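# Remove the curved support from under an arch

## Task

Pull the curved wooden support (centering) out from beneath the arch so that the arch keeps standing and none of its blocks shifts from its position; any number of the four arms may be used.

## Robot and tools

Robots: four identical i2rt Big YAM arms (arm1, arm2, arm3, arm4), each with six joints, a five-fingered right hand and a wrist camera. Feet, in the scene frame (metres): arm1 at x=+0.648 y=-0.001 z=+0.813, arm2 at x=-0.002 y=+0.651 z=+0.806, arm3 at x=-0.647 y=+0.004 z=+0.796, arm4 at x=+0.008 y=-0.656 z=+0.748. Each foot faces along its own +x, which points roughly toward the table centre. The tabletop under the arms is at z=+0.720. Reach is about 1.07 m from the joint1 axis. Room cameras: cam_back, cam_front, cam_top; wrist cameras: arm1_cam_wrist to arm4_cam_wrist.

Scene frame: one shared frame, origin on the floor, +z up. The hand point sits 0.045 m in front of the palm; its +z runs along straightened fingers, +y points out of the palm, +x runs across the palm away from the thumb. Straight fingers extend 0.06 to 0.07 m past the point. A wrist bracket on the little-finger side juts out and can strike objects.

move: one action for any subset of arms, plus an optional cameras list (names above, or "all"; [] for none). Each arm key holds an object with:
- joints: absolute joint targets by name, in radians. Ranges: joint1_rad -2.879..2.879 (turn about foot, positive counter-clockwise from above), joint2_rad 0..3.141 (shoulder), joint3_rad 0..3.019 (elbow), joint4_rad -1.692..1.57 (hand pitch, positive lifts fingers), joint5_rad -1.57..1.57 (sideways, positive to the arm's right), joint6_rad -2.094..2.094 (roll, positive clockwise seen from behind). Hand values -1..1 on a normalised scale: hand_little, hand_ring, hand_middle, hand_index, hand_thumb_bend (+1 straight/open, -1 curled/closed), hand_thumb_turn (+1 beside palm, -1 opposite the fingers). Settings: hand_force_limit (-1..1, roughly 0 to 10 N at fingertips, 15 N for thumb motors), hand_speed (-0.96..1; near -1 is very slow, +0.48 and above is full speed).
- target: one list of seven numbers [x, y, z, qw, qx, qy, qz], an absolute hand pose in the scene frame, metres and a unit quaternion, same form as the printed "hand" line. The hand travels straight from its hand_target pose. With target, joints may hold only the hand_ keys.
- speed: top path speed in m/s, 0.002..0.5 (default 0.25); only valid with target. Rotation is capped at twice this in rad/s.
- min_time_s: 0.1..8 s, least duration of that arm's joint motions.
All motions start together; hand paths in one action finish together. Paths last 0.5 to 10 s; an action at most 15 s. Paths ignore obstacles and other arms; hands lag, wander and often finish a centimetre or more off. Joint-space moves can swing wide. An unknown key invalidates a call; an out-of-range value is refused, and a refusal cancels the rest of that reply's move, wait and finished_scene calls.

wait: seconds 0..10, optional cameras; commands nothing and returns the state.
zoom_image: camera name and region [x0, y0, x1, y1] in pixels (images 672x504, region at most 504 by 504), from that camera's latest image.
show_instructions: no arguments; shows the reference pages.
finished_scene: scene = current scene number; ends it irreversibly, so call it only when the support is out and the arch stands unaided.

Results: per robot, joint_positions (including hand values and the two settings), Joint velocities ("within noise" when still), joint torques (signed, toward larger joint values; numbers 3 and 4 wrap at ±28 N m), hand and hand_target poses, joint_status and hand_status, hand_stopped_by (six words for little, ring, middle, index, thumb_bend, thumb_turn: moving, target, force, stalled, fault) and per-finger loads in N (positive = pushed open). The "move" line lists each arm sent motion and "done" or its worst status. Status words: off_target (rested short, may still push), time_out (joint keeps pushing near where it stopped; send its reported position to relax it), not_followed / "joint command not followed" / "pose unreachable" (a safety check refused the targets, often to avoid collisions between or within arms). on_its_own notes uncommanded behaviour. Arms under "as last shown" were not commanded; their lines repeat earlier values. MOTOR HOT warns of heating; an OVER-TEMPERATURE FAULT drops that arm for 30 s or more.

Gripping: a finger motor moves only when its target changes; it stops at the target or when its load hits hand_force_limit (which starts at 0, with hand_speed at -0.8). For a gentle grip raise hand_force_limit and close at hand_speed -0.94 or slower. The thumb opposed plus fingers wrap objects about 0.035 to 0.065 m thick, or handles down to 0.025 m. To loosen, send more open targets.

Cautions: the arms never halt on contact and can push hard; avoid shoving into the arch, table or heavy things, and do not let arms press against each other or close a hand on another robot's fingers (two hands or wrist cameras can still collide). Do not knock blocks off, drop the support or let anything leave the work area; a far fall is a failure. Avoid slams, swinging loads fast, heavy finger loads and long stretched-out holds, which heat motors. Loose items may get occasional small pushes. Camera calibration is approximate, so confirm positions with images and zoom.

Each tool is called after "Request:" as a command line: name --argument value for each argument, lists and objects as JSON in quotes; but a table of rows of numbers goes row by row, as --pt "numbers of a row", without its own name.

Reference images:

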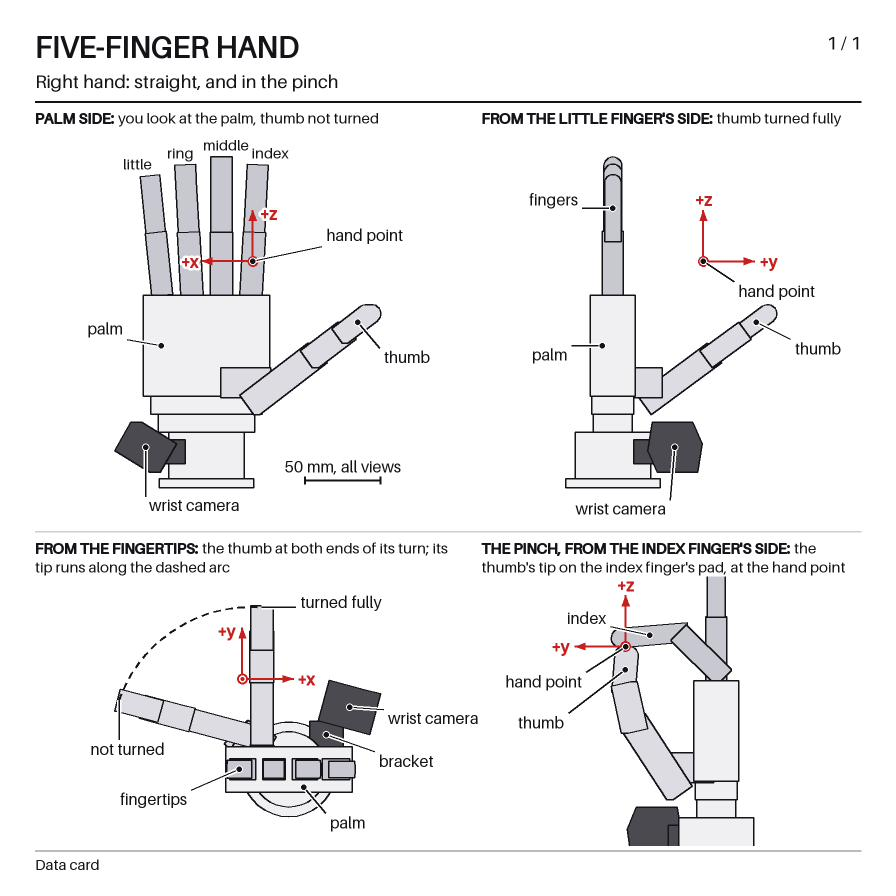

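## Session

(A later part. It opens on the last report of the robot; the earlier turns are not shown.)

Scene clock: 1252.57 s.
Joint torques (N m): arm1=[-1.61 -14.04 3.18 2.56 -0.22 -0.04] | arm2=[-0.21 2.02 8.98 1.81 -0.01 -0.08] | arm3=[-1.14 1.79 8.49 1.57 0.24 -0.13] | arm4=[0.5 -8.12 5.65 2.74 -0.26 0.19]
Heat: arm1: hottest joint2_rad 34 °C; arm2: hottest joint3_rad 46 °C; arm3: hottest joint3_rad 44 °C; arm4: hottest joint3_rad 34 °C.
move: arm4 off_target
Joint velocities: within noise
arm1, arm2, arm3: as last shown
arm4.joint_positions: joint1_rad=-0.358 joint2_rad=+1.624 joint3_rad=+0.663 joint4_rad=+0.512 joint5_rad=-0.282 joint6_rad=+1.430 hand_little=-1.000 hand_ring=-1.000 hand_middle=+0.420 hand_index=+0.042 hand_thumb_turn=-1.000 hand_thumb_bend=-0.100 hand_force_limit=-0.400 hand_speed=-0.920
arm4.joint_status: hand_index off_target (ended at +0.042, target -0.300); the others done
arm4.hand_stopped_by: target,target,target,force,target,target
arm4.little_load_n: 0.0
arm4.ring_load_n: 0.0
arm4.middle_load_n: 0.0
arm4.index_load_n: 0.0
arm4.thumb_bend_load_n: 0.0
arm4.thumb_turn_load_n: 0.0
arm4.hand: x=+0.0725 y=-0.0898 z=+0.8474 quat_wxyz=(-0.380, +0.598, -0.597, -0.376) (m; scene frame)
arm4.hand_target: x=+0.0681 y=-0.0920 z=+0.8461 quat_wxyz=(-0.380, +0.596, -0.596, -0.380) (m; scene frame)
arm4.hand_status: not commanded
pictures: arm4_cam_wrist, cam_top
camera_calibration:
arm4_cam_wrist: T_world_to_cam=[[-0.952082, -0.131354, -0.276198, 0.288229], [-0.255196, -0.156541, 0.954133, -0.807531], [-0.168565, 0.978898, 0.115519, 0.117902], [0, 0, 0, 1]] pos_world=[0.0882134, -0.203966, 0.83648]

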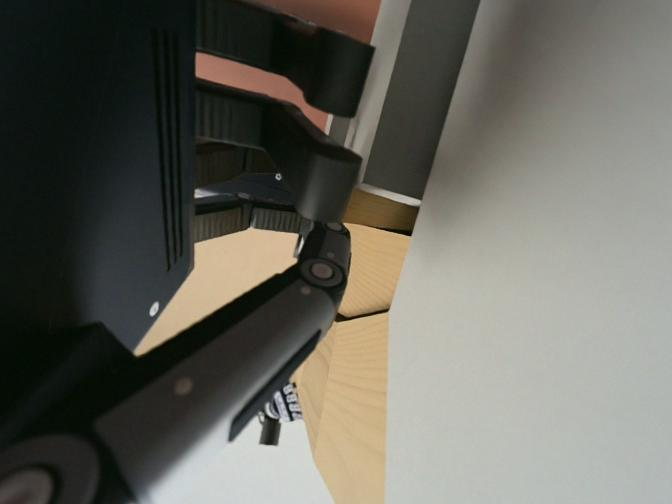

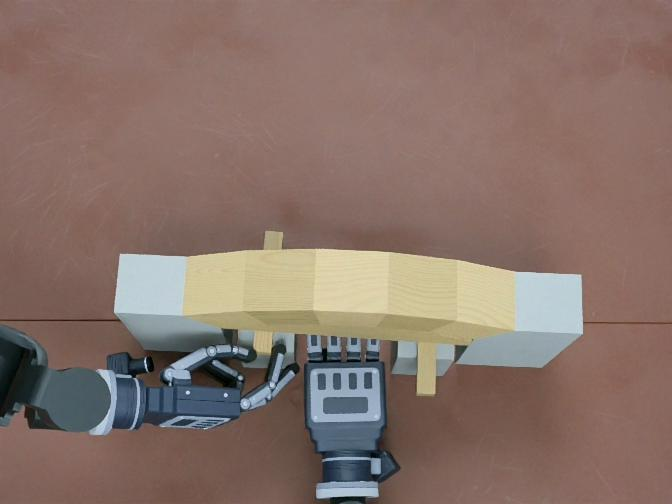

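Request:
move --arm4 '{"joints": {"hand_index": 0.3, "hand_speed": -0.5, "hand_force_limit": -0.3}}'

Request:
move --arm4 '{"target": [0.092, -0.099, 0.846, 0.380, -0.596, 0.596, 0.380], "speed": 0.08}'

Request:
move --arm4 '{"joints": {"hand_thumb_bend": 0.15}}' --cameras '["cam_top"]'

Request:
zoom_image --camera "cam_top" --region '[180, 310, 330, 430]'

Scene clock: 1269.07 s.
Joint torques (N m): arm1=[-1.61 -13.92 3.18 2.58 -0.22 -0.04] | arm2=[-0.32 2.02 9.01 1.8 -0.01 -0.08] | arm3=[-1.08 1.73 8.49 1.57 0.25 -0.14] | arm4=[1.26 -8.18 5.75 3.14 -0.18 0.16]
Heat: arm1: hottest joint2_rad 34 °C; arm2: hottest joint3_rad 46 °C; arm3: hottest joint3_rad 44 °C; arm4: hottest joint3_rad 34 °C.
move: arm4 done
Joint velocities: within noise
arm1, arm2, arm3: as last shown
arm1.little_load_n: -1.0
arm1.middle_load_n: -0.5
arm1.index_load_n: -0.5
arm1.thumb_turn_load_n: 0.5
arm4.joint_positions: joint1_rad=-0.358 joint2_rad=+1.624 joint3_rad=+0.663 joint4_rad=+0.512 joint5_rad=-0.282 joint6_rad=+1.430 hand_little=-1.000 hand_ring=-1.000 hand_middle=+0.420 hand_index=+0.300 hand_thumb_turn=-1.000 hand_thumb_bend=-0.100 hand_force_limit=-0.300 hand_speed=-0.500
arm4.joint_status: all done
arm4.hand_stopped_by: target,target,target,target,target,target
arm4.little_load_n: 0.0
arm4.ring_load_n: 0.0
arm4.middle_load_n: 0.0
arm4.index_load_n: 0.0
arm4.thumb_bend_load_n: 0.0
arm4.thumb_turn_load_n: -0.5
arm4.hand: x=+0.0725 y=-0.0898 z=+0.8474 quat_wxyz=(-0.380, +0.598, -0.597, -0.376) (m; scene frame)
arm4.hand_target: x=+0.0681 y=-0.0920 z=+0.8461 quat_wxyz=(-0.380, +0.596, -0.596, -0.380) (m; scene frame)
arm4.hand_status: not commanded
pictures: none

Scene clock: 1270.10 s.
Joint torques (N m): arm1=[-1.61 -13.98 3.19 2.59 -0.23 -0.04] | arm2=[-0.15 1.96 9.01 1.81 -0.01 -0.09] | arm3=[-1.14 1.73 8.49 1.57 0.24 -0.14] | arm4=[-0.5 -7.94 6.19 2.07 -0.4 -0.08]
Heat: arm1: hottest joint2_rad 34 °C; arm2: hottest joint3_rad 46 °C; arm3: hottest joint3_rad 44 °C; arm4: hottest joint3_rad 34 °C.
move: arm4 done
Joint velocities: within noise
arm1, arm2, arm3: as last shown
arm1.ring_load_n: 0.0
arm1.middle_load_n: 0.0
arm1.index_load_n: 0.0
arm1.thumb_turn_load_n: 0.0
arm4.joint_positions: joint1_rad=-0.409 joint2_rad=+1.624 joint3_rad=+0.663 joint4_rad=+0.512 joint5_rad=-0.336 joint6_rad=+1.422 hand_little=-1.000 hand_ring=-1.000 hand_middle=+0.420 hand_index=+0.300 hand_thumb_turn=-1.000 hand_thumb_bend=-0.100 hand_force_limit=-0.300 hand_speed=-0.500
arm4.joint_status: not commanded
arm4.hand_stopped_by: target,target,target,target,target,target
arm4.little_load_n: 0.5
arm4.ring_load_n: 0.0
arm4.middle_load_n: 0.0
arm4.index_load_n: 0.0
arm4.thumb_bend_load_n: 0.0
arm4.thumb_turn_load_n: 0.0
arm4.hand: x=+0.0905 y=-0.0963 z=+0.8498 quat_wxyz=(-0.378, +0.594, -0.598, -0.383) (m; scene frame)
arm4.hand_target: x=+0.0919 y=-0.0990 z=+0.8460 quat_wxyz=(-0.380, +0.596, -0.596, -0.380) (m; scene frame)
arm4.hand_status: done (0.005 m and 0.5 deg from the pose sent, 0.022 m and 0.5 deg at the start)
pictures: none

Scene clock: 1270.93 s.
Joint torques (N m): arm1=[-1.61 -13.98 3.17 2.58 -0.22 -0.04] | arm2=[-0.15 2.02 9.01 1.81 -0.01 -0.08] | arm3=[-1.14 1.73 8.5 1.57 0.25 -0.14] | arm4=[0.03 -7.77 6.2 2.3 -0.32 0.05]
Heat: arm1: hottest joint2_rad 34 °C; arm2: hottest joint3_rad 46 °C; arm3: hottest joint3_rad 44 °C; arm4: hottest joint3_rad 34 °C.
move: arm4 done
Joint velocities: within noise
arm1, arm2, arm3: as last shown
arm1.ring_load_n: -0.5
arm1.thumb_bend_load_n: 0.5
arm1.thumb_turn_load_n: 0.5
arm4.joint_positions: joint1_rad=-0.409 joint2_rad=+1.624 joint3_rad=+0.663 joint4_rad=+0.512 joint5_rad=-0.336 joint6_rad=+1.421 hand_little=-1.000 hand_ring=-1.000 hand_middle=+0.420 hand_index=+0.300 hand_thumb_turn=-1.000 hand_thumb_bend=+0.150 hand_force_limit=-0.300 hand_speed=-0.500
arm4.joint_status: all done
arm4.hand_stopped_by: target,target,target,target,target,target
arm4.little_load_n: 0.0
arm4.ring_load_n: 0.0
arm4.middle_load_n: 0.0
arm4.index_load_n: 0.0
arm4.thumb_bend_load_n: 0.0
arm4.thumb_turn_load_n: -0.5
arm4.hand: x=+0.0905 y=-0.0963 z=+0.8498 quat_wxyz=(-0.378, +0.594, -0.598, -0.383) (m; scene frame)
arm4.hand_target: x=+0.0919 y=-0.0990 z=+0.8460 quat_wxyz=(-0.380, +0.596, -0.596, -0.380) (m; scene frame)
arm4.hand_status: not commanded
pictures: cam_top

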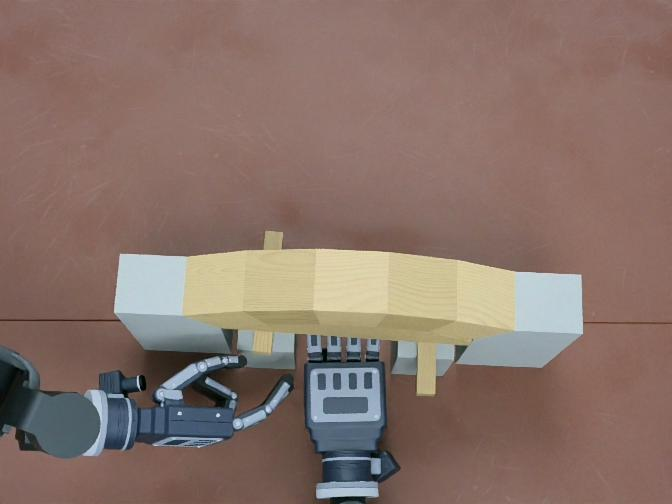

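Scaled by 3.360.

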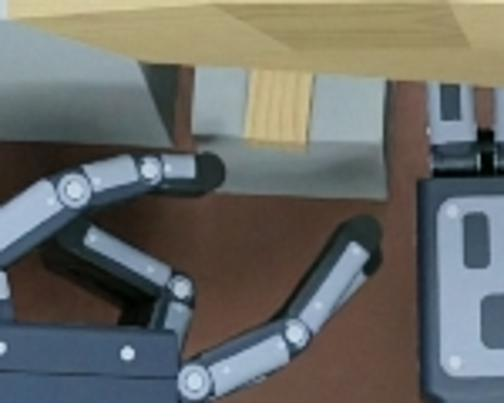

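Request:
move --arm4 '{"target": [0.067, -0.097, 0.846, 0.380, -0.596, 0.596, 0.380], "speed": 0.06}' --cameras '["cam_top", "arm4_cam_wrist"]'

Request:
zoom_image --camera "cam_top" --region '[180, 310, 330, 430]'

Scene clock: 1279.67 s.
Joint torques (N m): arm1=[-1.61 -13.98 3.18 2.58 -0.22 -0.04] | arm2=[-0.15 1.96 9.01 1.83 -0.01 -0.08] | arm3=[-1.14 1.79 8.49 1.57 0.24 -0.14] | arm4=[1.96 -9.99 5.64 3.14 -0.11 0.19]
Heat: arm1: hottest joint2_rad 34 °C; arm2: hottest joint3_rad 46 °C; arm3: hottest joint3_rad 44 °C; arm4: hottest joint3_rad 34 °C.
move: arm4 done
Joint velocities: within noise
arm1.joint_positions: joint1_rad=-0.076 joint2_rad=+2.192 joint3_rad=+0.722 joint4_rad=+1.486 joint5_rad=-0.039 joint6_rad=+0.001 hand_little=+1.000 hand_ring=+1.000 hand_middle=+1.000 hand_index=+1.000 hand_thumb_turn=-1.000 hand_thumb_bend=-0.700 hand_force_limit=+0.000 hand_speed=+0.300
arm1.joint_status: not commanded
arm1.hand_stopped_by: target,target,target,target,target,target
arm1.little_load_n: -0.5
arm1.ring_load_n: -0.5
arm1.middle_load_n: 0.0
arm1.index_load_n: 0.0
arm1.thumb_bend_load_n: 0.0
arm1.thumb_turn_load_n: 0.0
arm1.hand: x=+0.0439 y=-0.0184 z=+0.7665 quat_wxyz=(+0.498, -0.499, -0.501, +0.502) (m; scene frame)
arm1.hand_target: x=+0.0363 y=-0.0140 z=+0.7936 quat_wxyz=(+0.517, -0.482, -0.482, +0.517) (m; scene frame)
arm1.hand_status: not commanded
arm2, arm3: as last shown
arm4.joint_positions: joint1_rad=-0.358 joint2_rad=+1.624 joint3_rad=+0.646 joint4_rad=+0.512 joint5_rad=-0.285 joint6_rad=+1.427 hand_little=-1.000 hand_ring=-1.000 hand_middle=+0.420 hand_index=+0.300 hand_thumb_turn=-1.000 hand_thumb_bend=+0.150 hand_force_limit=-0.300 hand_speed=-0.500
arm4.joint_status: not commanded
arm4.hand_stopped_by: target,target,target,target,target,target
arm4.little_load_n: 0.0
arm4.ring_load_n: 0.0
arm4.middle_load_n: 0.0
arm4.index_load_n: 0.0
arm4.thumb_bend_load_n: 0.0
arm4.thumb_turn_load_n: 0.0
arm4.hand: x=+0.0698 y=-0.0964 z=+0.8402 quat_wxyz=(-0.374, +0.601, -0.599, -0.373) (m; scene frame)
arm4.hand_target: x=+0.0671 y=-0.0970 z=+0.8461 quat_wxyz=(-0.380, +0.596, -0.596, -0.380) (m; scene frame)
arm4.hand_status: done (0.006 m and 1.3 deg from the pose sent, 0.024 m and 0.5 deg at the start)
pictures: arm4_cam_wrist, cam_top
camera_calibration:
arm4_cam_wrist: T_world_to_cam=[[-0.952407, -0.139484, -0.271044, 0.277683], [-0.25146, -0.143095, 0.957231, -0.80397], [-0.172304, 0.979831, 0.10121, 0.137028], [0, 0, 0, 1]] pos_world=[0.0859113, -0.210576, 0.830981]

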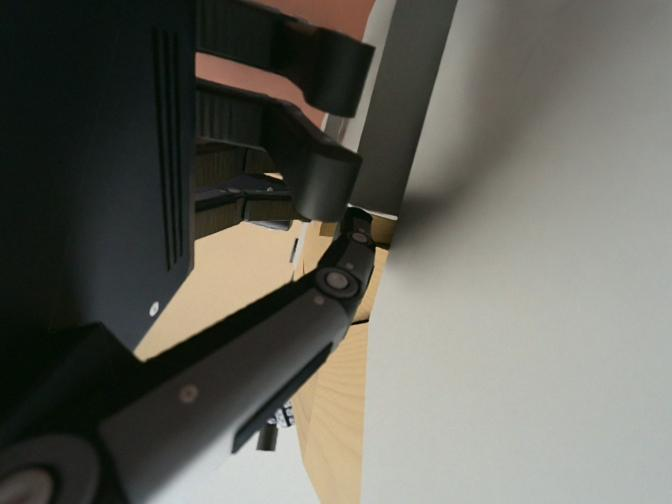

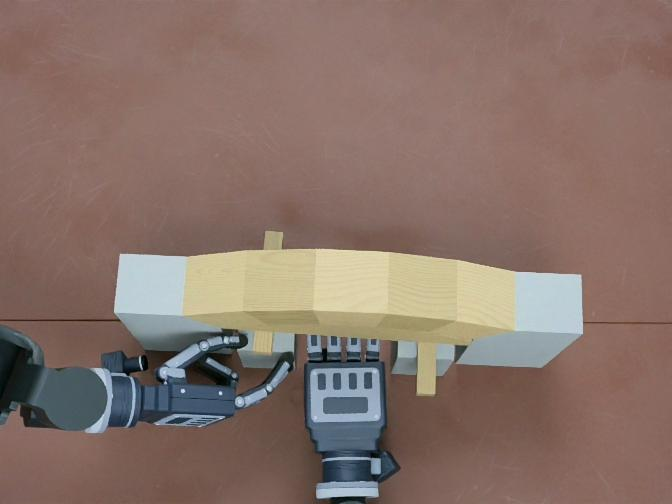

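Scaled by 3.360.

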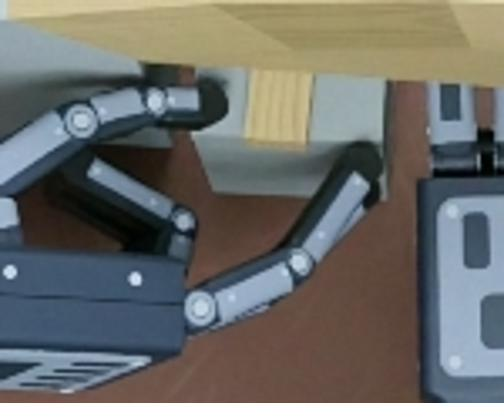

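Request:
move --arm4 '{"target": [0.068, -0.0955, 0.862, 0.380, -0.596, 0.596, 0.380], "speed": 0.06}' --cameras '["cam_top", "arm4_cam_wrist"]'

Request:
zoom_image --camera "cam_top" --region '[180, 310, 330, 430]'

Scene clock: 1295.50 s.
Joint torques (N m): arm1=[-1.67 -13.98 3.18 2.58 -0.23 -0.04] | arm2=[-0.09 2.02 8.99 1.83 -0.01 -0.08] | arm3=[-1.14 1.73 8.49 1.58 0.25 -0.14] | arm4=[0.38 -9.82 7.13 1.52 -0.18 0.22]
Heat: arm1: hottest joint2_rad 34 °C; arm2: hottest joint3_rad 46 °C; arm3: hottest joint3_rad 44 °C; arm4: hottest joint3_rad 33 °C.
move: arm4 done
Joint velocities: within noise
arm1: as last shown
arm2.joint_positions: joint1_rad=-0.011 joint2_rad=+0.646 joint3_rad=+1.374 joint4_rad=-1.418 joint5_rad=+0.091 joint6_rad=-0.991 hand_little=+1.000 hand_ring=+1.000 hand_middle=+1.000 hand_index=+1.000 hand_thumb_turn=+1.000 hand_thumb_bend=+1.000 hand_force_limit=+0.000 hand_speed=-0.800
arm2.joint_status: not commanded
arm2.hand_stopped_by: target,target,target,target,target,target
arm2.little_load_n: 0.0
arm2.ring_load_n: 0.0
arm2.middle_load_n: 0.0
arm2.index_load_n: 0.0
arm2.thumb_bend_load_n: 0.0
arm2.thumb_turn_load_n: 0.0
arm2.hand: x=-0.0608 y=+0.4410 z=+1.2592 quat_wxyz=(+0.243, +0.401, -0.810, +0.352) (m; scene frame)
arm2.hand_target: x=-0.0608 y=+0.4412 z=+1.2694 quat_wxyz=(+0.248, +0.398, -0.806, +0.362) (m; scene frame)
arm2.hand_status: not commanded
arm3.joint_positions: joint1_rad=-0.835 joint2_rad=+0.622 joint3_rad=+1.408 joint4_rad=-1.574 joint5_rad=+0.250 joint6_rad=-1.336 hand_little=+1.000 hand_ring=+1.000 hand_middle=+1.000 hand_index=+1.000 hand_thumb_turn=+1.000 hand_thumb_bend=+1.000 hand_force_limit=+0.000 hand_speed=-0.800
arm3.joint_status: not commanded
arm3.hand_stopped_by: target,target,target,target,target,target
arm3.little_load_n: 0.0
arm3.ring_load_n: 0.0
arm3.middle_load_n: 0.0
arm3.index_load_n: 0.0
arm3.thumb_bend_load_n: 0.0
arm3.thumb_turn_load_n: 0.0
arm3.hand: x=-0.5958 y=-0.1853 z=+1.2645 quat_wxyz=(+0.223, +0.772, -0.498, +0.325) (m; scene frame)
arm3.hand_target: x=-0.5961 y=-0.1847 z=+1.2728 quat_wxyz=(+0.225, +0.768, -0.497, +0.335) (m; scene frame)
arm3.hand_status: not commanded
arm4.joint_positions: joint1_rad=-0.358 joint2_rad=+1.589 joint3_rad=+0.646 joint4_rad=+0.491 joint5_rad=-0.285 joint6_rad=+1.427 hand_little=-1.000 hand_ring=-1.000 hand_middle=+0.420 hand_index=+0.300 hand_thumb_turn=-1.000 hand_thumb_bend=+0.150 hand_force_limit=-0.300 hand_speed=-0.500
arm4.joint_status: not commanded
arm4.hand_stopped_by: target,target,target,target,target,target
arm4.little_load_n: 0.0
arm4.ring_load_n: 0.0
arm4.middle_load_n: 0.0
arm4.index_load_n: 0.0
arm4.thumb_bend_load_n: 0.0
arm4.thumb_turn_load_n: 0.0
arm4.hand: x=+0.0695 y=-0.0971 z=+0.8541 quat_wxyz=(-0.380, +0.599, -0.596, -0.376) (m; scene frame)
arm4.hand_target: x=+0.0681 y=-0.0955 z=+0.8621 quat_wxyz=(-0.380, +0.596, -0.596, -0.380) (m; scene frame)
arm4.hand_status: done (0.008 m and 0.6 deg from the pose sent, 0.022 m and 1.3 deg at the start)
pictures: arm4_cam_wrist, cam_top
camera_calibration:
arm4_cam_wrist: T_world_to_cam=[[-0.951137, -0.135549, -0.277424, 0.286785], [-0.255914, -0.15664, 0.953924, -0.815689], [-0.17276, 0.97831, 0.114298, 0.124975], [0, 0, 0, 1]] pos_world=[0.0856165, -0.21116, 0.843383]

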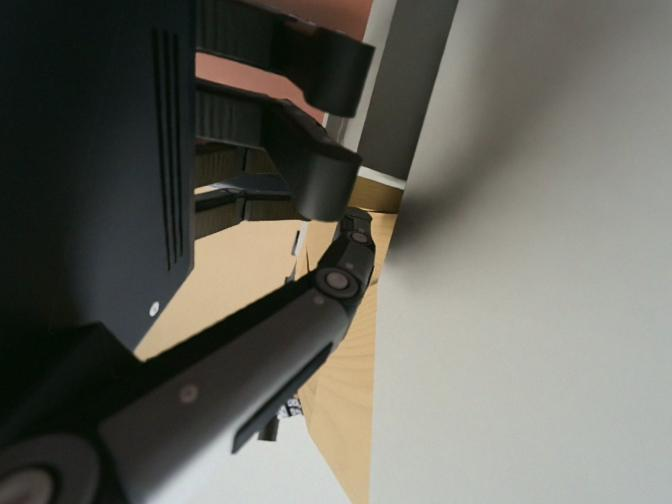

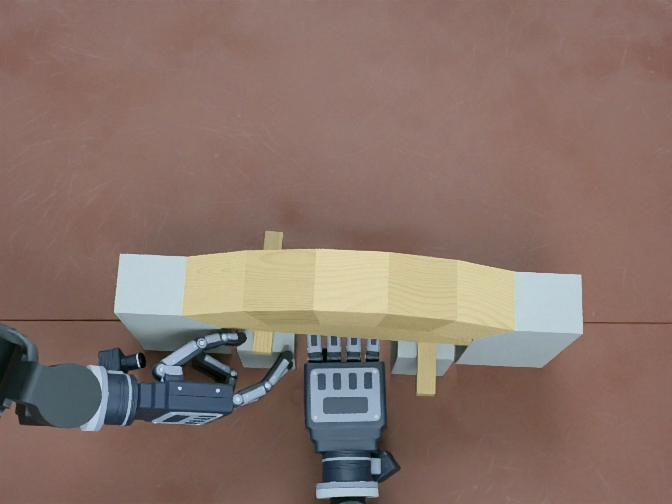

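Scaled by 3.360.

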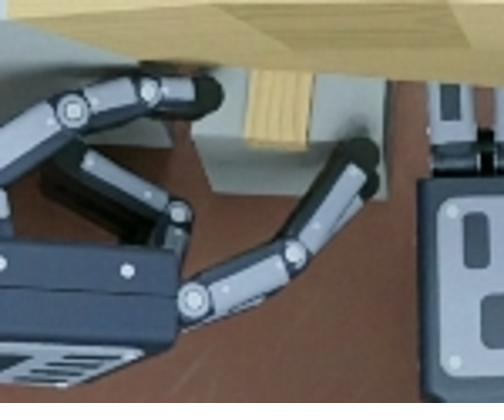

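Request:
move --arm4 '{"target": [0.068, -0.0905, 0.8445, 0.380, -0.596, 0.596, 0.380], "speed": 0.06}' --cameras '["cam_top", "arm4_cam_wrist"]'

Request:
zoom_image --camera "cam_top" --region '[180, 310, 330, 430]'

Request:
zoom_image --camera "arm4_cam_wrist" --region '[240, 140, 440, 300]'

Scene clock: 1306.47 s.
Joint torques (N m): arm1=[-1.61 -13.92 3.18 2.59 -0.22 -0.04] | arm2=[-0.21 1.85 8.98 1.83 -0.01 -0.09] | arm3=[-1.14 1.73 8.5 1.57 0.25 -0.14] | arm4=[0.91 -7.71 7.17 2.96 -0.16 0.23]
Heat: arm1: hottest joint2_rad 34 °C; arm2: hottest joint3_rad 46 °C; arm3: hottest joint3_rad 44 °C; arm4: hottest joint3_rad 34 °C.
move: arm4 done
Joint velocities: within noise
arm1, arm2, arm3: as last shown
arm1.little_load_n: -1.0
arm3.ring_load_n: -0.5
arm4.joint_positions: joint1_rad=-0.358 joint2_rad=+1.625 joint3_rad=+0.646 joint4_rad=+0.513 joint5_rad=-0.282 joint6_rad=+1.431 hand_little=-1.000 hand_ring=-1.000 hand_middle=+0.420 hand_index=+0.300 hand_thumb_turn=-1.000 hand_thumb_bend=+0.150 hand_force_limit=-0.300 hand_speed=-0.500
arm4.joint_status: not commanded
arm4.hand_stopped_by: target,target,target,target,target,target
arm4.little_load_n: 0.0
arm4.ring_load_n: 0.0
arm4.middle_load_n: 0.0
arm4.index_load_n: 0.0
arm4.thumb_bend_load_n: 0.0
arm4.thumb_turn_load_n: 0.0
arm4.hand: x=+0.0703 y=-0.0961 z=+0.8400 quat_wxyz=(-0.374, +0.600, -0.601, -0.373) (m; scene frame)
arm4.hand_target: x=+0.0680 y=-0.0906 z=+0.8447 quat_wxyz=(-0.380, +0.596, -0.596, -0.380) (m; scene frame)
arm4.hand_status: done (0.008 m and 1.3 deg from the pose sent, 0.012 m and 0.6 deg at the start)
pictures: arm4_cam_wrist, cam_top
camera_calibration:
arm4_cam_wrist: T_world_to_cam=[[-0.953612, -0.135447, -0.268845, 0.27679], [-0.249864, -0.141979, 0.957815, -0.804122], [-0.167904, 0.980559, 0.101549, 0.136254], [0, 0, 0, 1]] pos_world=[0.0859071, -0.210283, 0.830777]

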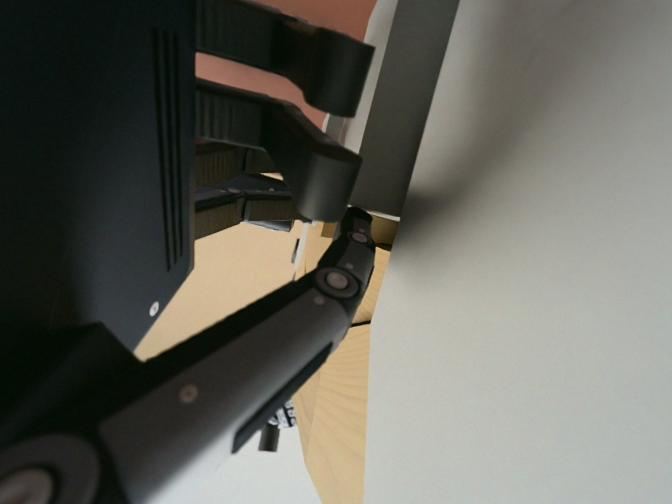

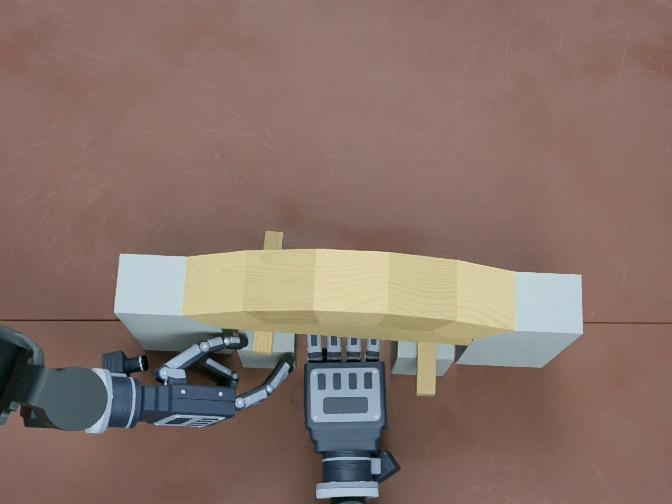

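Scaled by 3.360.

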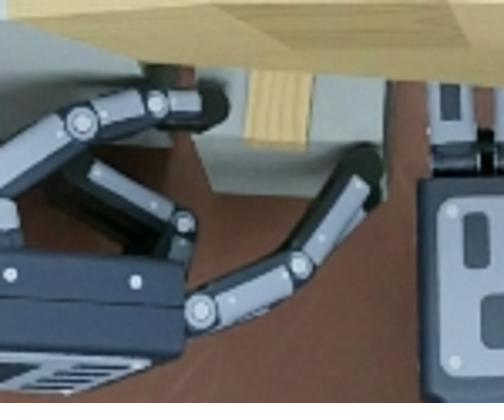

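Scaled by 2.520.

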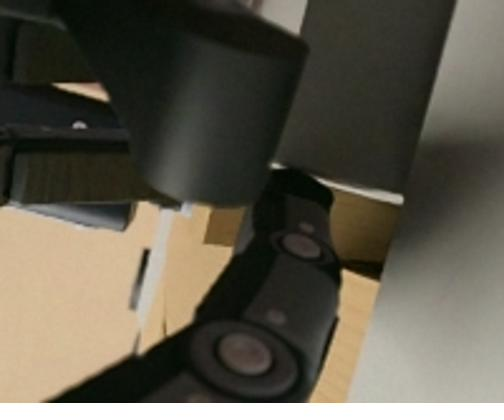

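Request:
move --arm4 '{"target": [0.068, -0.0915, 0.853, 0.380, -0.596, 0.596, 0.380], "speed": 0.06}' --cameras '["cam_top", "arm4_cam_wrist"]'

Request:
zoom_image --camera "cam_top" --region '[180, 310, 330, 430]'

Request:
zoom_image --camera "arm4_cam_wrist" --region '[240, 140, 440, 300]'

Scene clock: 1315.50 s.
Joint torques (N m): arm1=[-1.61 -13.98 3.18 2.58 -0.22 -0.04] | arm2=[-0.21 2.02 8.95 1.84 0 -0.08] | arm3=[-1.14 1.73 8.49 1.57 0.24 -0.14] | arm4=[1.03 -10.17 7.19 1.84 -0.2 0.17]
Heat: arm1: hottest joint2_rad 34 °C; arm2: hottest joint3_rad 46 °C; arm3: hottest joint3_rad 44 °C; arm4: hottest joint3_rad 34 °C.
move: arm4 off_target
Joint velocities: within noise
arm1, arm2, arm3: as last shown
arm1.little_load_n: -0.5
arm1.thumb_bend_load_n: 0.5
arm3.ring_load_n: 0.0
arm4.joint_positions: joint1_rad=-0.358 joint2_rad=+1.624 joint3_rad=+0.646 joint4_rad=+0.513 joint5_rad=-0.282 joint6_rad=+1.431 hand_little=-1.000 hand_ring=-1.000 hand_middle=+0.420 hand_index=+0.300 hand_thumb_turn=-1.000 hand_thumb_bend=+0.150 hand_force_limit=-0.300 hand_speed=-0.500
arm4.joint_status: not commanded
arm4.hand_stopped_by: target,target,target,target,target,target
arm4.little_load_n: 0.0
arm4.ring_load_n: 0.0
arm4.middle_load_n: 0.0
arm4.index_load_n: 0.0
arm4.thumb_bend_load_n: 0.0
arm4.thumb_turn_load_n: 0.0
arm4.hand: x=+0.0703 y=-0.0960 z=+0.8402 quat_wxyz=(-0.374, +0.600, -0.601, -0.373) (m; scene frame)
arm4.hand_target: x=+0.0680 y=-0.0916 z=+0.8531 quat_wxyz=(-0.380, +0.596, -0.596, -0.380) (m; scene frame)
arm4.hand_status: off_target (0.014 m and 1.3 deg from the pose sent, 0.014 m and 1.3 deg at the start)
pictures: arm4_cam_wrist, cam_top
camera_calibration:
arm4_cam_wrist: T_world_to_cam=[[-0.953572, -0.135443, -0.268991, 0.276936], [-0.249956, -0.142304, 0.957743, -0.804218], [-0.167998, 0.980512, 0.101843, 0.135998], [0, 0, 0, 1]] pos_world=[0.0859072, -0.210283, 0.830877]

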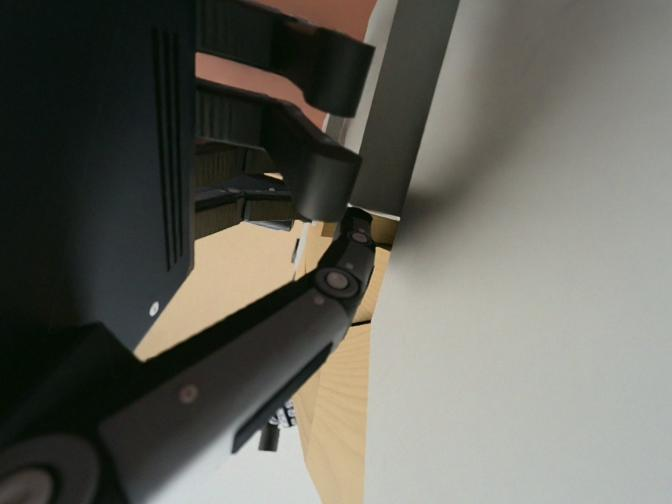

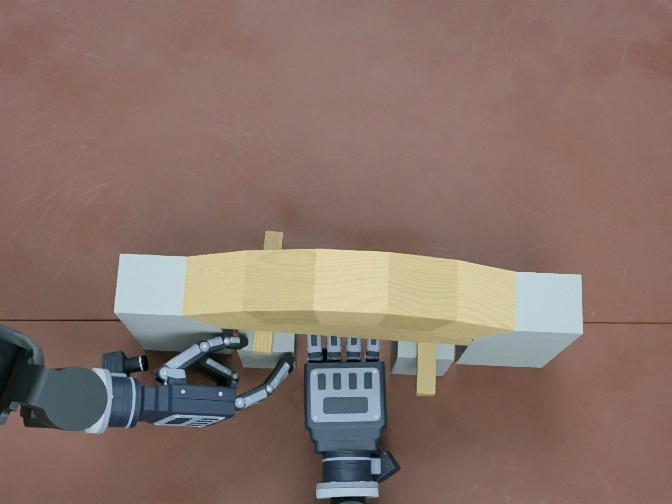

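Scaled by 3.360.

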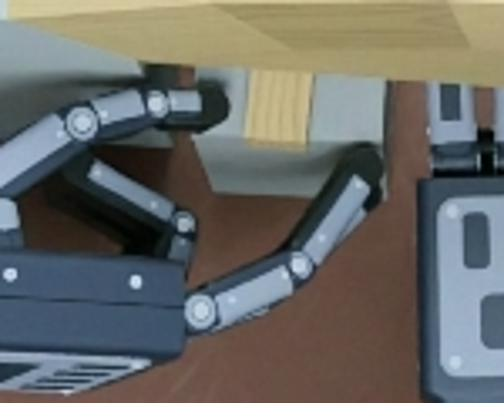

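Scaled by 2.520.

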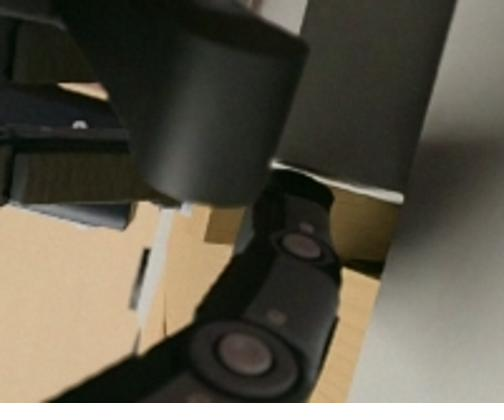

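Request:
move --arm4 '{"target": [0.068, -0.0925, 0.8585, 0.380, -0.596, 0.596, 0.380], "speed": 0.06}' --cameras '["cam_top", "arm4_cam_wrist"]'

Request:
zoom_image --camera "cam_top" --region '[180, 310, 330, 430]'

Request:
zoom_image --camera "arm4_cam_wrist" --region '[240, 140, 440, 300]'

Scene clock: 1321.23 s.
Joint torques (N m): arm1=[-1.61 -13.98 3.18 2.58 -0.23 -0.04] | arm2=[-0.26 2.08 9.03 1.81 0 -0.08] | arm3=[-1.14 1.79 8.5 1.57 0.24 -0.14] | arm4=[0.67 -9.41 7.65 1.62 -0.18 0.22]
Heat: arm1: hottest joint2_rad 34 °C; arm2: hottest joint3_rad 46 °C; arm3: hottest joint3_rad 44 °C; arm4: hottest joint3_rad 34 °C.
move: arm4 off_target
Joint velocities: within noise
arm1, arm2, arm3: as last shown
arm1.ring_load_n: 0.0
arm1.thumb_bend_load_n: 0.0
arm4.joint_positions: joint1_rad=-0.358 joint2_rad=+1.606 joint3_rad=+0.646 joint4_rad=+0.502 joint5_rad=-0.282 joint6_rad=+1.431 hand_little=-1.000 hand_ring=-1.000 hand_middle=+0.420 hand_index=+0.300 hand_thumb_turn=-1.000 hand_thumb_bend=+0.150 hand_force_limit=-0.300 hand_speed=-0.500
arm4.joint_status: not commanded
arm4.hand_stopped_by: target,target,target,target,target,target
arm4.little_load_n: 0.0
arm4.ring_load_n: 0.0
arm4.middle_load_n: 0.0
arm4.index_load_n: 0.0
arm4.thumb_bend_load_n: 0.0
arm4.thumb_turn_load_n: 0.0
arm4.hand: x=+0.0702 y=-0.0964 z=+0.8473 quat_wxyz=(-0.377, +0.599, -0.599, -0.375) (m; scene frame)
arm4.hand_target: x=+0.0680 y=-0.0925 z=+0.8585 quat_wxyz=(-0.380, +0.596, -0.596, -0.380) (m; scene frame)
arm4.hand_status: off_target (0.012 m and 0.9 deg from the pose sent, 0.019 m and 1.3 deg at the start)
pictures: arm4_cam_wrist, cam_top
camera_calibration:
arm4_cam_wrist: T_world_to_cam=[[-0.952961, -0.133553, -0.272082, 0.281459], [-0.252119, -0.14897, 0.956161, -0.810308], [-0.16823, 0.979781, 0.108291, 0.130083], [0, 0, 0, 1]] pos_world=[0.0858098, -0.210575, 0.837278]

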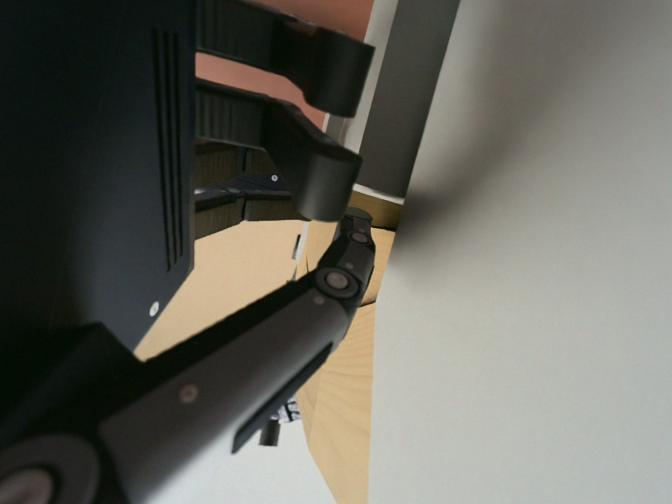

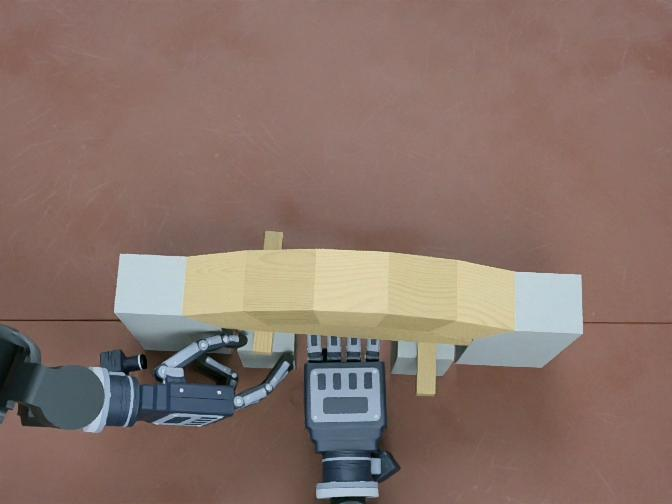

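Scaled by 3.360.

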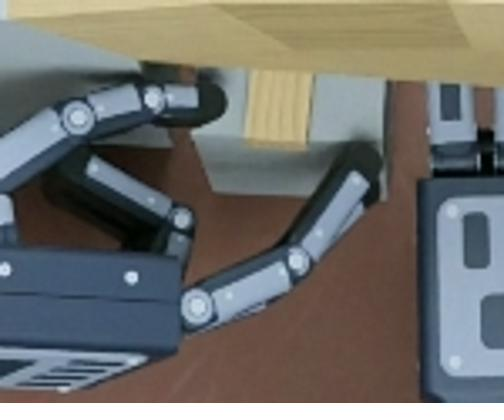

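Scaled by 2.520.

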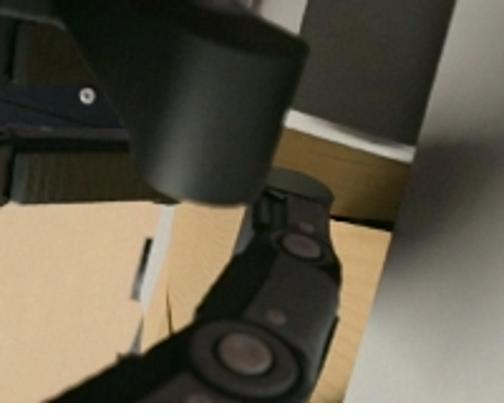

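Request:
move --arm4 '{"joints": {"hand_thumb_bend": 0.05, "hand_speed": -0.7}}'

Request:
move --arm4 '{"joints": {"hand_index": -0.5, "hand_speed": -0.9, "hand_force_limit": 0.0}}' --cameras '["cam_top", "arm4_cam_wrist"]'

Request:
zoom_image --camera "cam_top" --region '[180, 310, 330, 430]'

Request:
zoom_image --camera "arm4_cam_wrist" --region '[240, 140, 440, 300]'

Scene clock: 1332.13 s.
Joint torques (N m): arm1=[-1.61 -13.98 3.18 2.58 -0.22 -0.04] | arm2=[-0.26 1.9 9.01 1.83 0 -0.08] | arm3=[-1.14 1.73 8.49 1.57 0.24 -0.14] | arm4=[1.2 -10.52 7.39 1.52 -0.22 0.25]
Heat: arm1: hottest joint2_rad 34 °C; arm2: hottest joint3_rad 46 °C; arm3: hottest joint3_rad 44 °C; arm4: hottest joint3_rad 34 °C.
move: arm4 done
Joint velocities: within noise
arm1, arm2, arm3: as last shown
arm1.ring_load_n: -0.5
arm4.joint_positions: joint1_rad=-0.358 joint2_rad=+1.606 joint3_rad=+0.646 joint4_rad=+0.502 joint5_rad=-0.282 joint6_rad=+1.431 hand_little=-1.000 hand_ring=-1.000 hand_middle=+0.420 hand_index=+0.300 hand_thumb_turn=-1.000 hand_thumb_bend=+0.050 hand_force_limit=-0.300 hand_speed=-0.700
arm4.joint_status: all done
arm4.hand_stopped_by: target,target,target,target,target,target
arm4.little_load_n: 0.0
arm4.ring_load_n: 0.0
arm4.middle_load_n: 0.0
arm4.index_load_n: 0.0
arm4.thumb_bend_load_n: 0.0
arm4.thumb_turn_load_n: -0.5
arm4.hand: x=+0.0702 y=-0.0964 z=+0.8473 quat_wxyz=(-0.377, +0.599, -0.599, -0.375) (m; scene frame)
arm4.hand_target: x=+0.0680 y=-0.0925 z=+0.8585 quat_wxyz=(-0.380, +0.596, -0.596, -0.380) (m; scene frame)
arm4.hand_status: not commanded
pictures: none

Scene clock: 1335.17 s.
Joint torques (N m): arm1=[-1.61 -13.92 3.18 2.58 -0.2 -0.04] | arm2=[-0.26 1.96 8.98 1.81 0 -0.09] | arm3=[-1.08 1.73 8.5 1.57 0.24 -0.14] | arm4=[1.26 -10.23 7.27 1.69 -0.27 0.2]
Heat: arm1: hottest joint2_rad 34 °C; arm2: hottest joint3_rad 46 °C; arm3: hottest joint3_rad 44 °C; arm4: hottest joint3_rad 34 °C.
move: arm4 off_target
Joint velocities: within noise
arm1, arm2, arm3: as last shown
arm1.little_load_n: -1.0
arm1.hand: x=+0.0439 y=-0.0185 z=+0.7665 quat_wxyz=(+0.498, -0.499, -0.501, +0.502) (m; scene frame)
arm4.joint_positions: joint1_rad=-0.358 joint2_rad=+1.606 joint3_rad=+0.646 joint4_rad=+0.502 joint5_rad=-0.282 joint6_rad=+1.431 hand_little=-1.000 hand_ring=-1.000 hand_middle=+0.420 hand_index=+0.032 hand_thumb_turn=-1.000 hand_thumb_bend=+0.051 hand_force_limit=+0.000 hand_speed=-0.900
arm4.joint_status: hand_index off_target (ended at +0.032, target -0.500); the others done
arm4.hand_stopped_by: target,target,target,force,target,target
arm4.little_load_n: 0.0
arm4.ring_load_n: 0.0
arm4.middle_load_n: 0.0
arm4.index_load_n: 6.5
arm4.thumb_bend_load_n: 3.0
arm4.thumb_turn_load_n: -0.5
arm4.hand: x=+0.0702 y=-0.0964 z=+0.8473 quat_wxyz=(-0.377, +0.599, -0.599, -0.375) (m; scene frame)
arm4.hand_target: x=+0.0680 y=-0.0925 z=+0.8585 quat_wxyz=(-0.380, +0.596, -0.596, -0.380) (m; scene frame)
arm4.hand_status: not commanded
pictures: arm4_cam_wrist, cam_top
camera_calibration:
arm4_cam_wrist: T_world_to_cam=[[-0.952961, -0.133553, -0.272082, 0.281459], [-0.252119, -0.14897, 0.956161, -0.810308], [-0.16823, 0.979781, 0.108291, 0.130083], [0, 0, 0, 1]] pos_world=[0.0858098, -0.210575, 0.837278]

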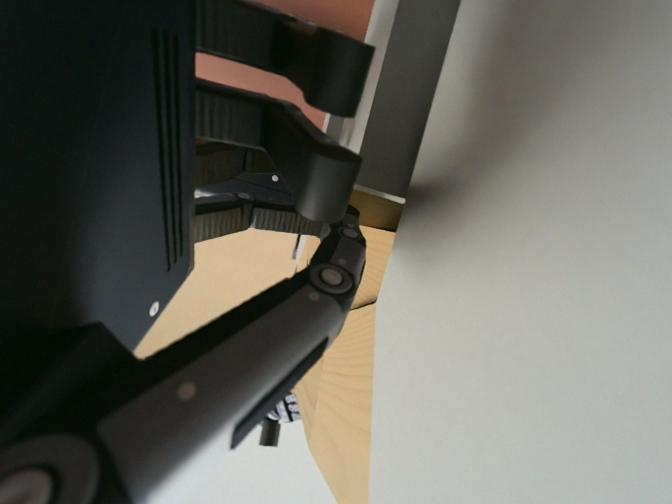

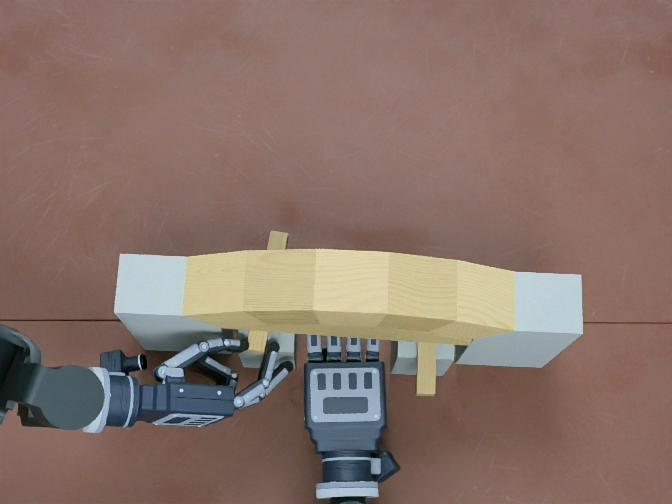

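Scaled by 3.360.

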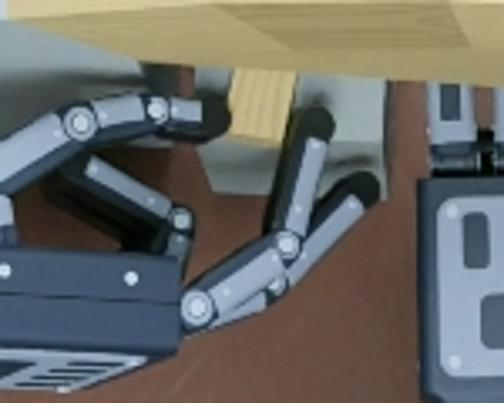

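Scaled by 2.520.

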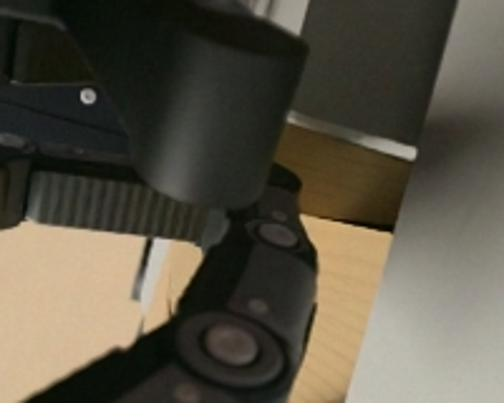

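Request:
move --arm4 '{"target": [0.100, -0.0925, 0.853, 0.380, -0.596, 0.596, 0.380], "speed": 0.05}' --cameras '["cam_top", "cam_front", "cam_back", "arm4_cam_wrist"]'

Request:
zoom_image --camera "cam_top" --region '[180, 220, 330, 430]'

Request:
zoom_image --camera "cam_back" --region '[220, 200, 520, 340]'

Scene clock: 1348.47 s.
Joint torques (N m): arm1=[-1.55 -13.98 3.19 2.58 -0.18 -0.05] | arm2=[-0.21 2.02 8.98 1.84 0 -0.08] | arm3=[-1.14 1.73 8.49 1.57 0.24 -0.14] | arm4=[-0.15 -7.24 9.61 1.46 -0.21 -0.06]
Heat: arm1: hottest joint2_rad 34 °C; arm2: hottest joint3_rad 46 °C; arm3: hottest joint3_rad 44 °C; arm4: hottest joint3_rad 34 °C.
move: arm4 off_target
Joint velocities: within noise
arm1, arm2, arm3: as last shown
arm1.joint_positions: joint1_rad=-0.077 joint2_rad=+2.192 joint3_rad=+0.722 joint4_rad=+1.486 joint5_rad=-0.040 joint6_rad=+0.002 hand_little=+1.000 hand_ring=+1.000 hand_middle=+1.000 hand_index=+1.000 hand_thumb_turn=-1.000 hand_thumb_bend=-0.700 hand_force_limit=+0.000 hand_speed=+0.300
arm1.little_load_n: 0.0
arm1.middle_load_n: -0.5
arm1.index_load_n: -0.5
arm1.hand: x=+0.0439 y=-0.0182 z=+0.7665 quat_wxyz=(+0.498, -0.499, -0.501, +0.502) (m; scene frame)
arm4.joint_positions: joint1_rad=-0.418 joint2_rad=+1.612 joint3_rad=+0.646 joint4_rad=+0.498 joint5_rad=-0.349 joint6_rad=+1.419 hand_little=-1.000 hand_ring=-1.000 hand_middle=+0.420 hand_index=+0.032 hand_thumb_turn=-1.000 hand_thumb_bend=+0.051 hand_force_limit=+0.000 hand_speed=-0.900
arm4.joint_status: not commanded
arm4.hand_stopped_by: target,target,target,force,target,target
arm4.little_load_n: 0.0
arm4.ring_load_n: 0.0
arm4.middle_load_n: 0.0
arm4.index_load_n: 6.0
arm4.thumb_bend_load_n: 3.0
arm4.thumb_turn_load_n: -0.5
arm4.hand: x=+0.0903 y=-0.1046 z=+0.8468 quat_wxyz=(-0.370, +0.596, -0.602, -0.382) (m; scene frame)
arm4.hand_target: x=+0.1001 y=-0.0931 z=+0.8533 quat_wxyz=(-0.380, +0.596, -0.596, -0.380) (m; scene frame)
arm4.hand_status: off_target (0.017 m and 1.3 deg from the pose sent, 0.031 m and 0.9 deg at the start)
pictures: arm4_cam_wrist, cam_back, cam_front, cam_top
camera_calibration:
arm4_cam_wrist: T_world_to_cam=[[-0.957916, -0.137608, -0.251916, 0.282291], [-0.230944, -0.15175, 0.96106, -0.812339], [-0.170477, 0.978793, 0.113584, 0.137147], [0, 0, 0, 1]] pos_world=[0.106187, -0.218665, 0.836243]

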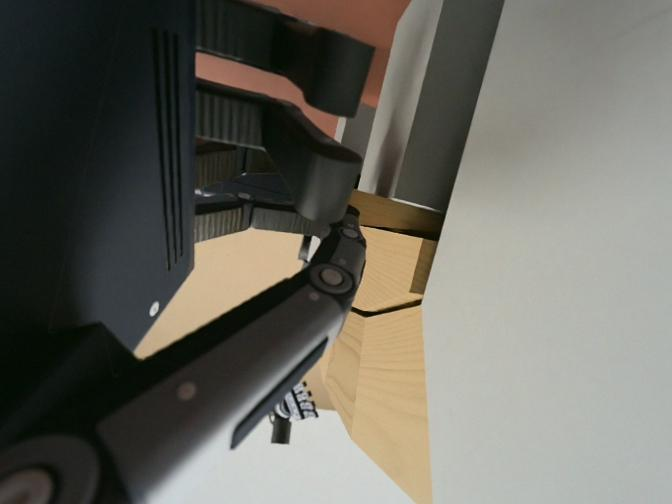

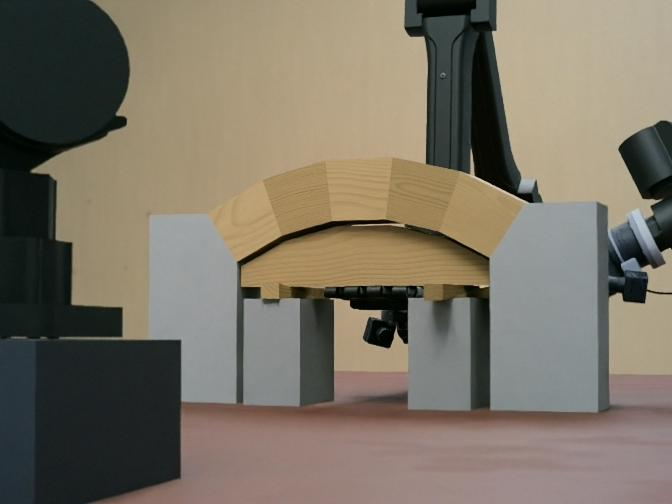

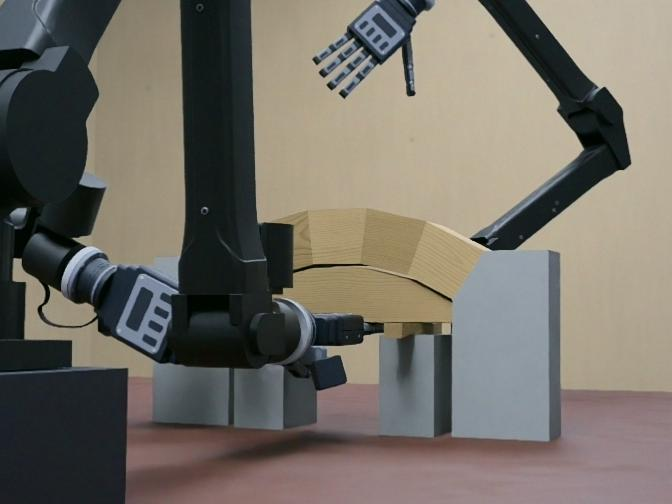

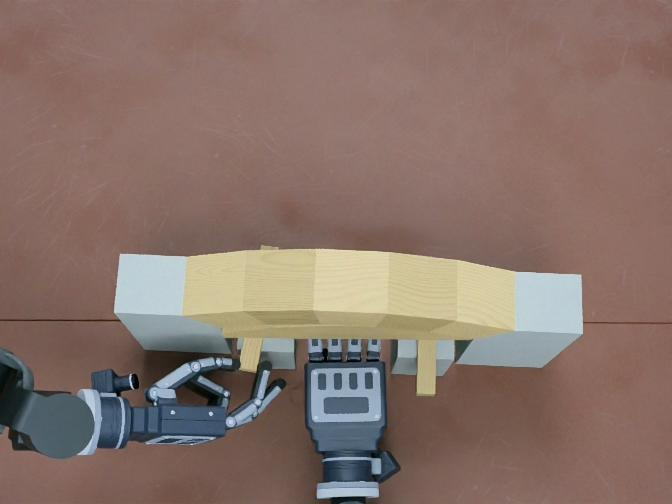

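Scaled by 2.400.

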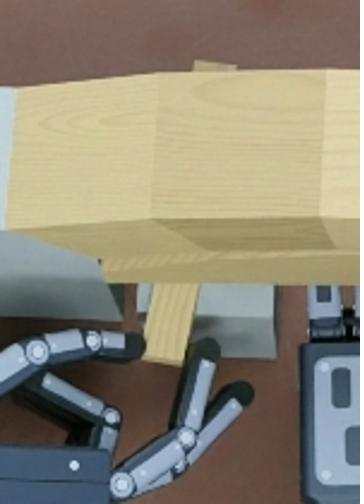

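Scaled by 1.680.

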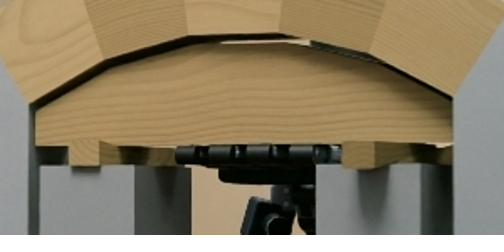

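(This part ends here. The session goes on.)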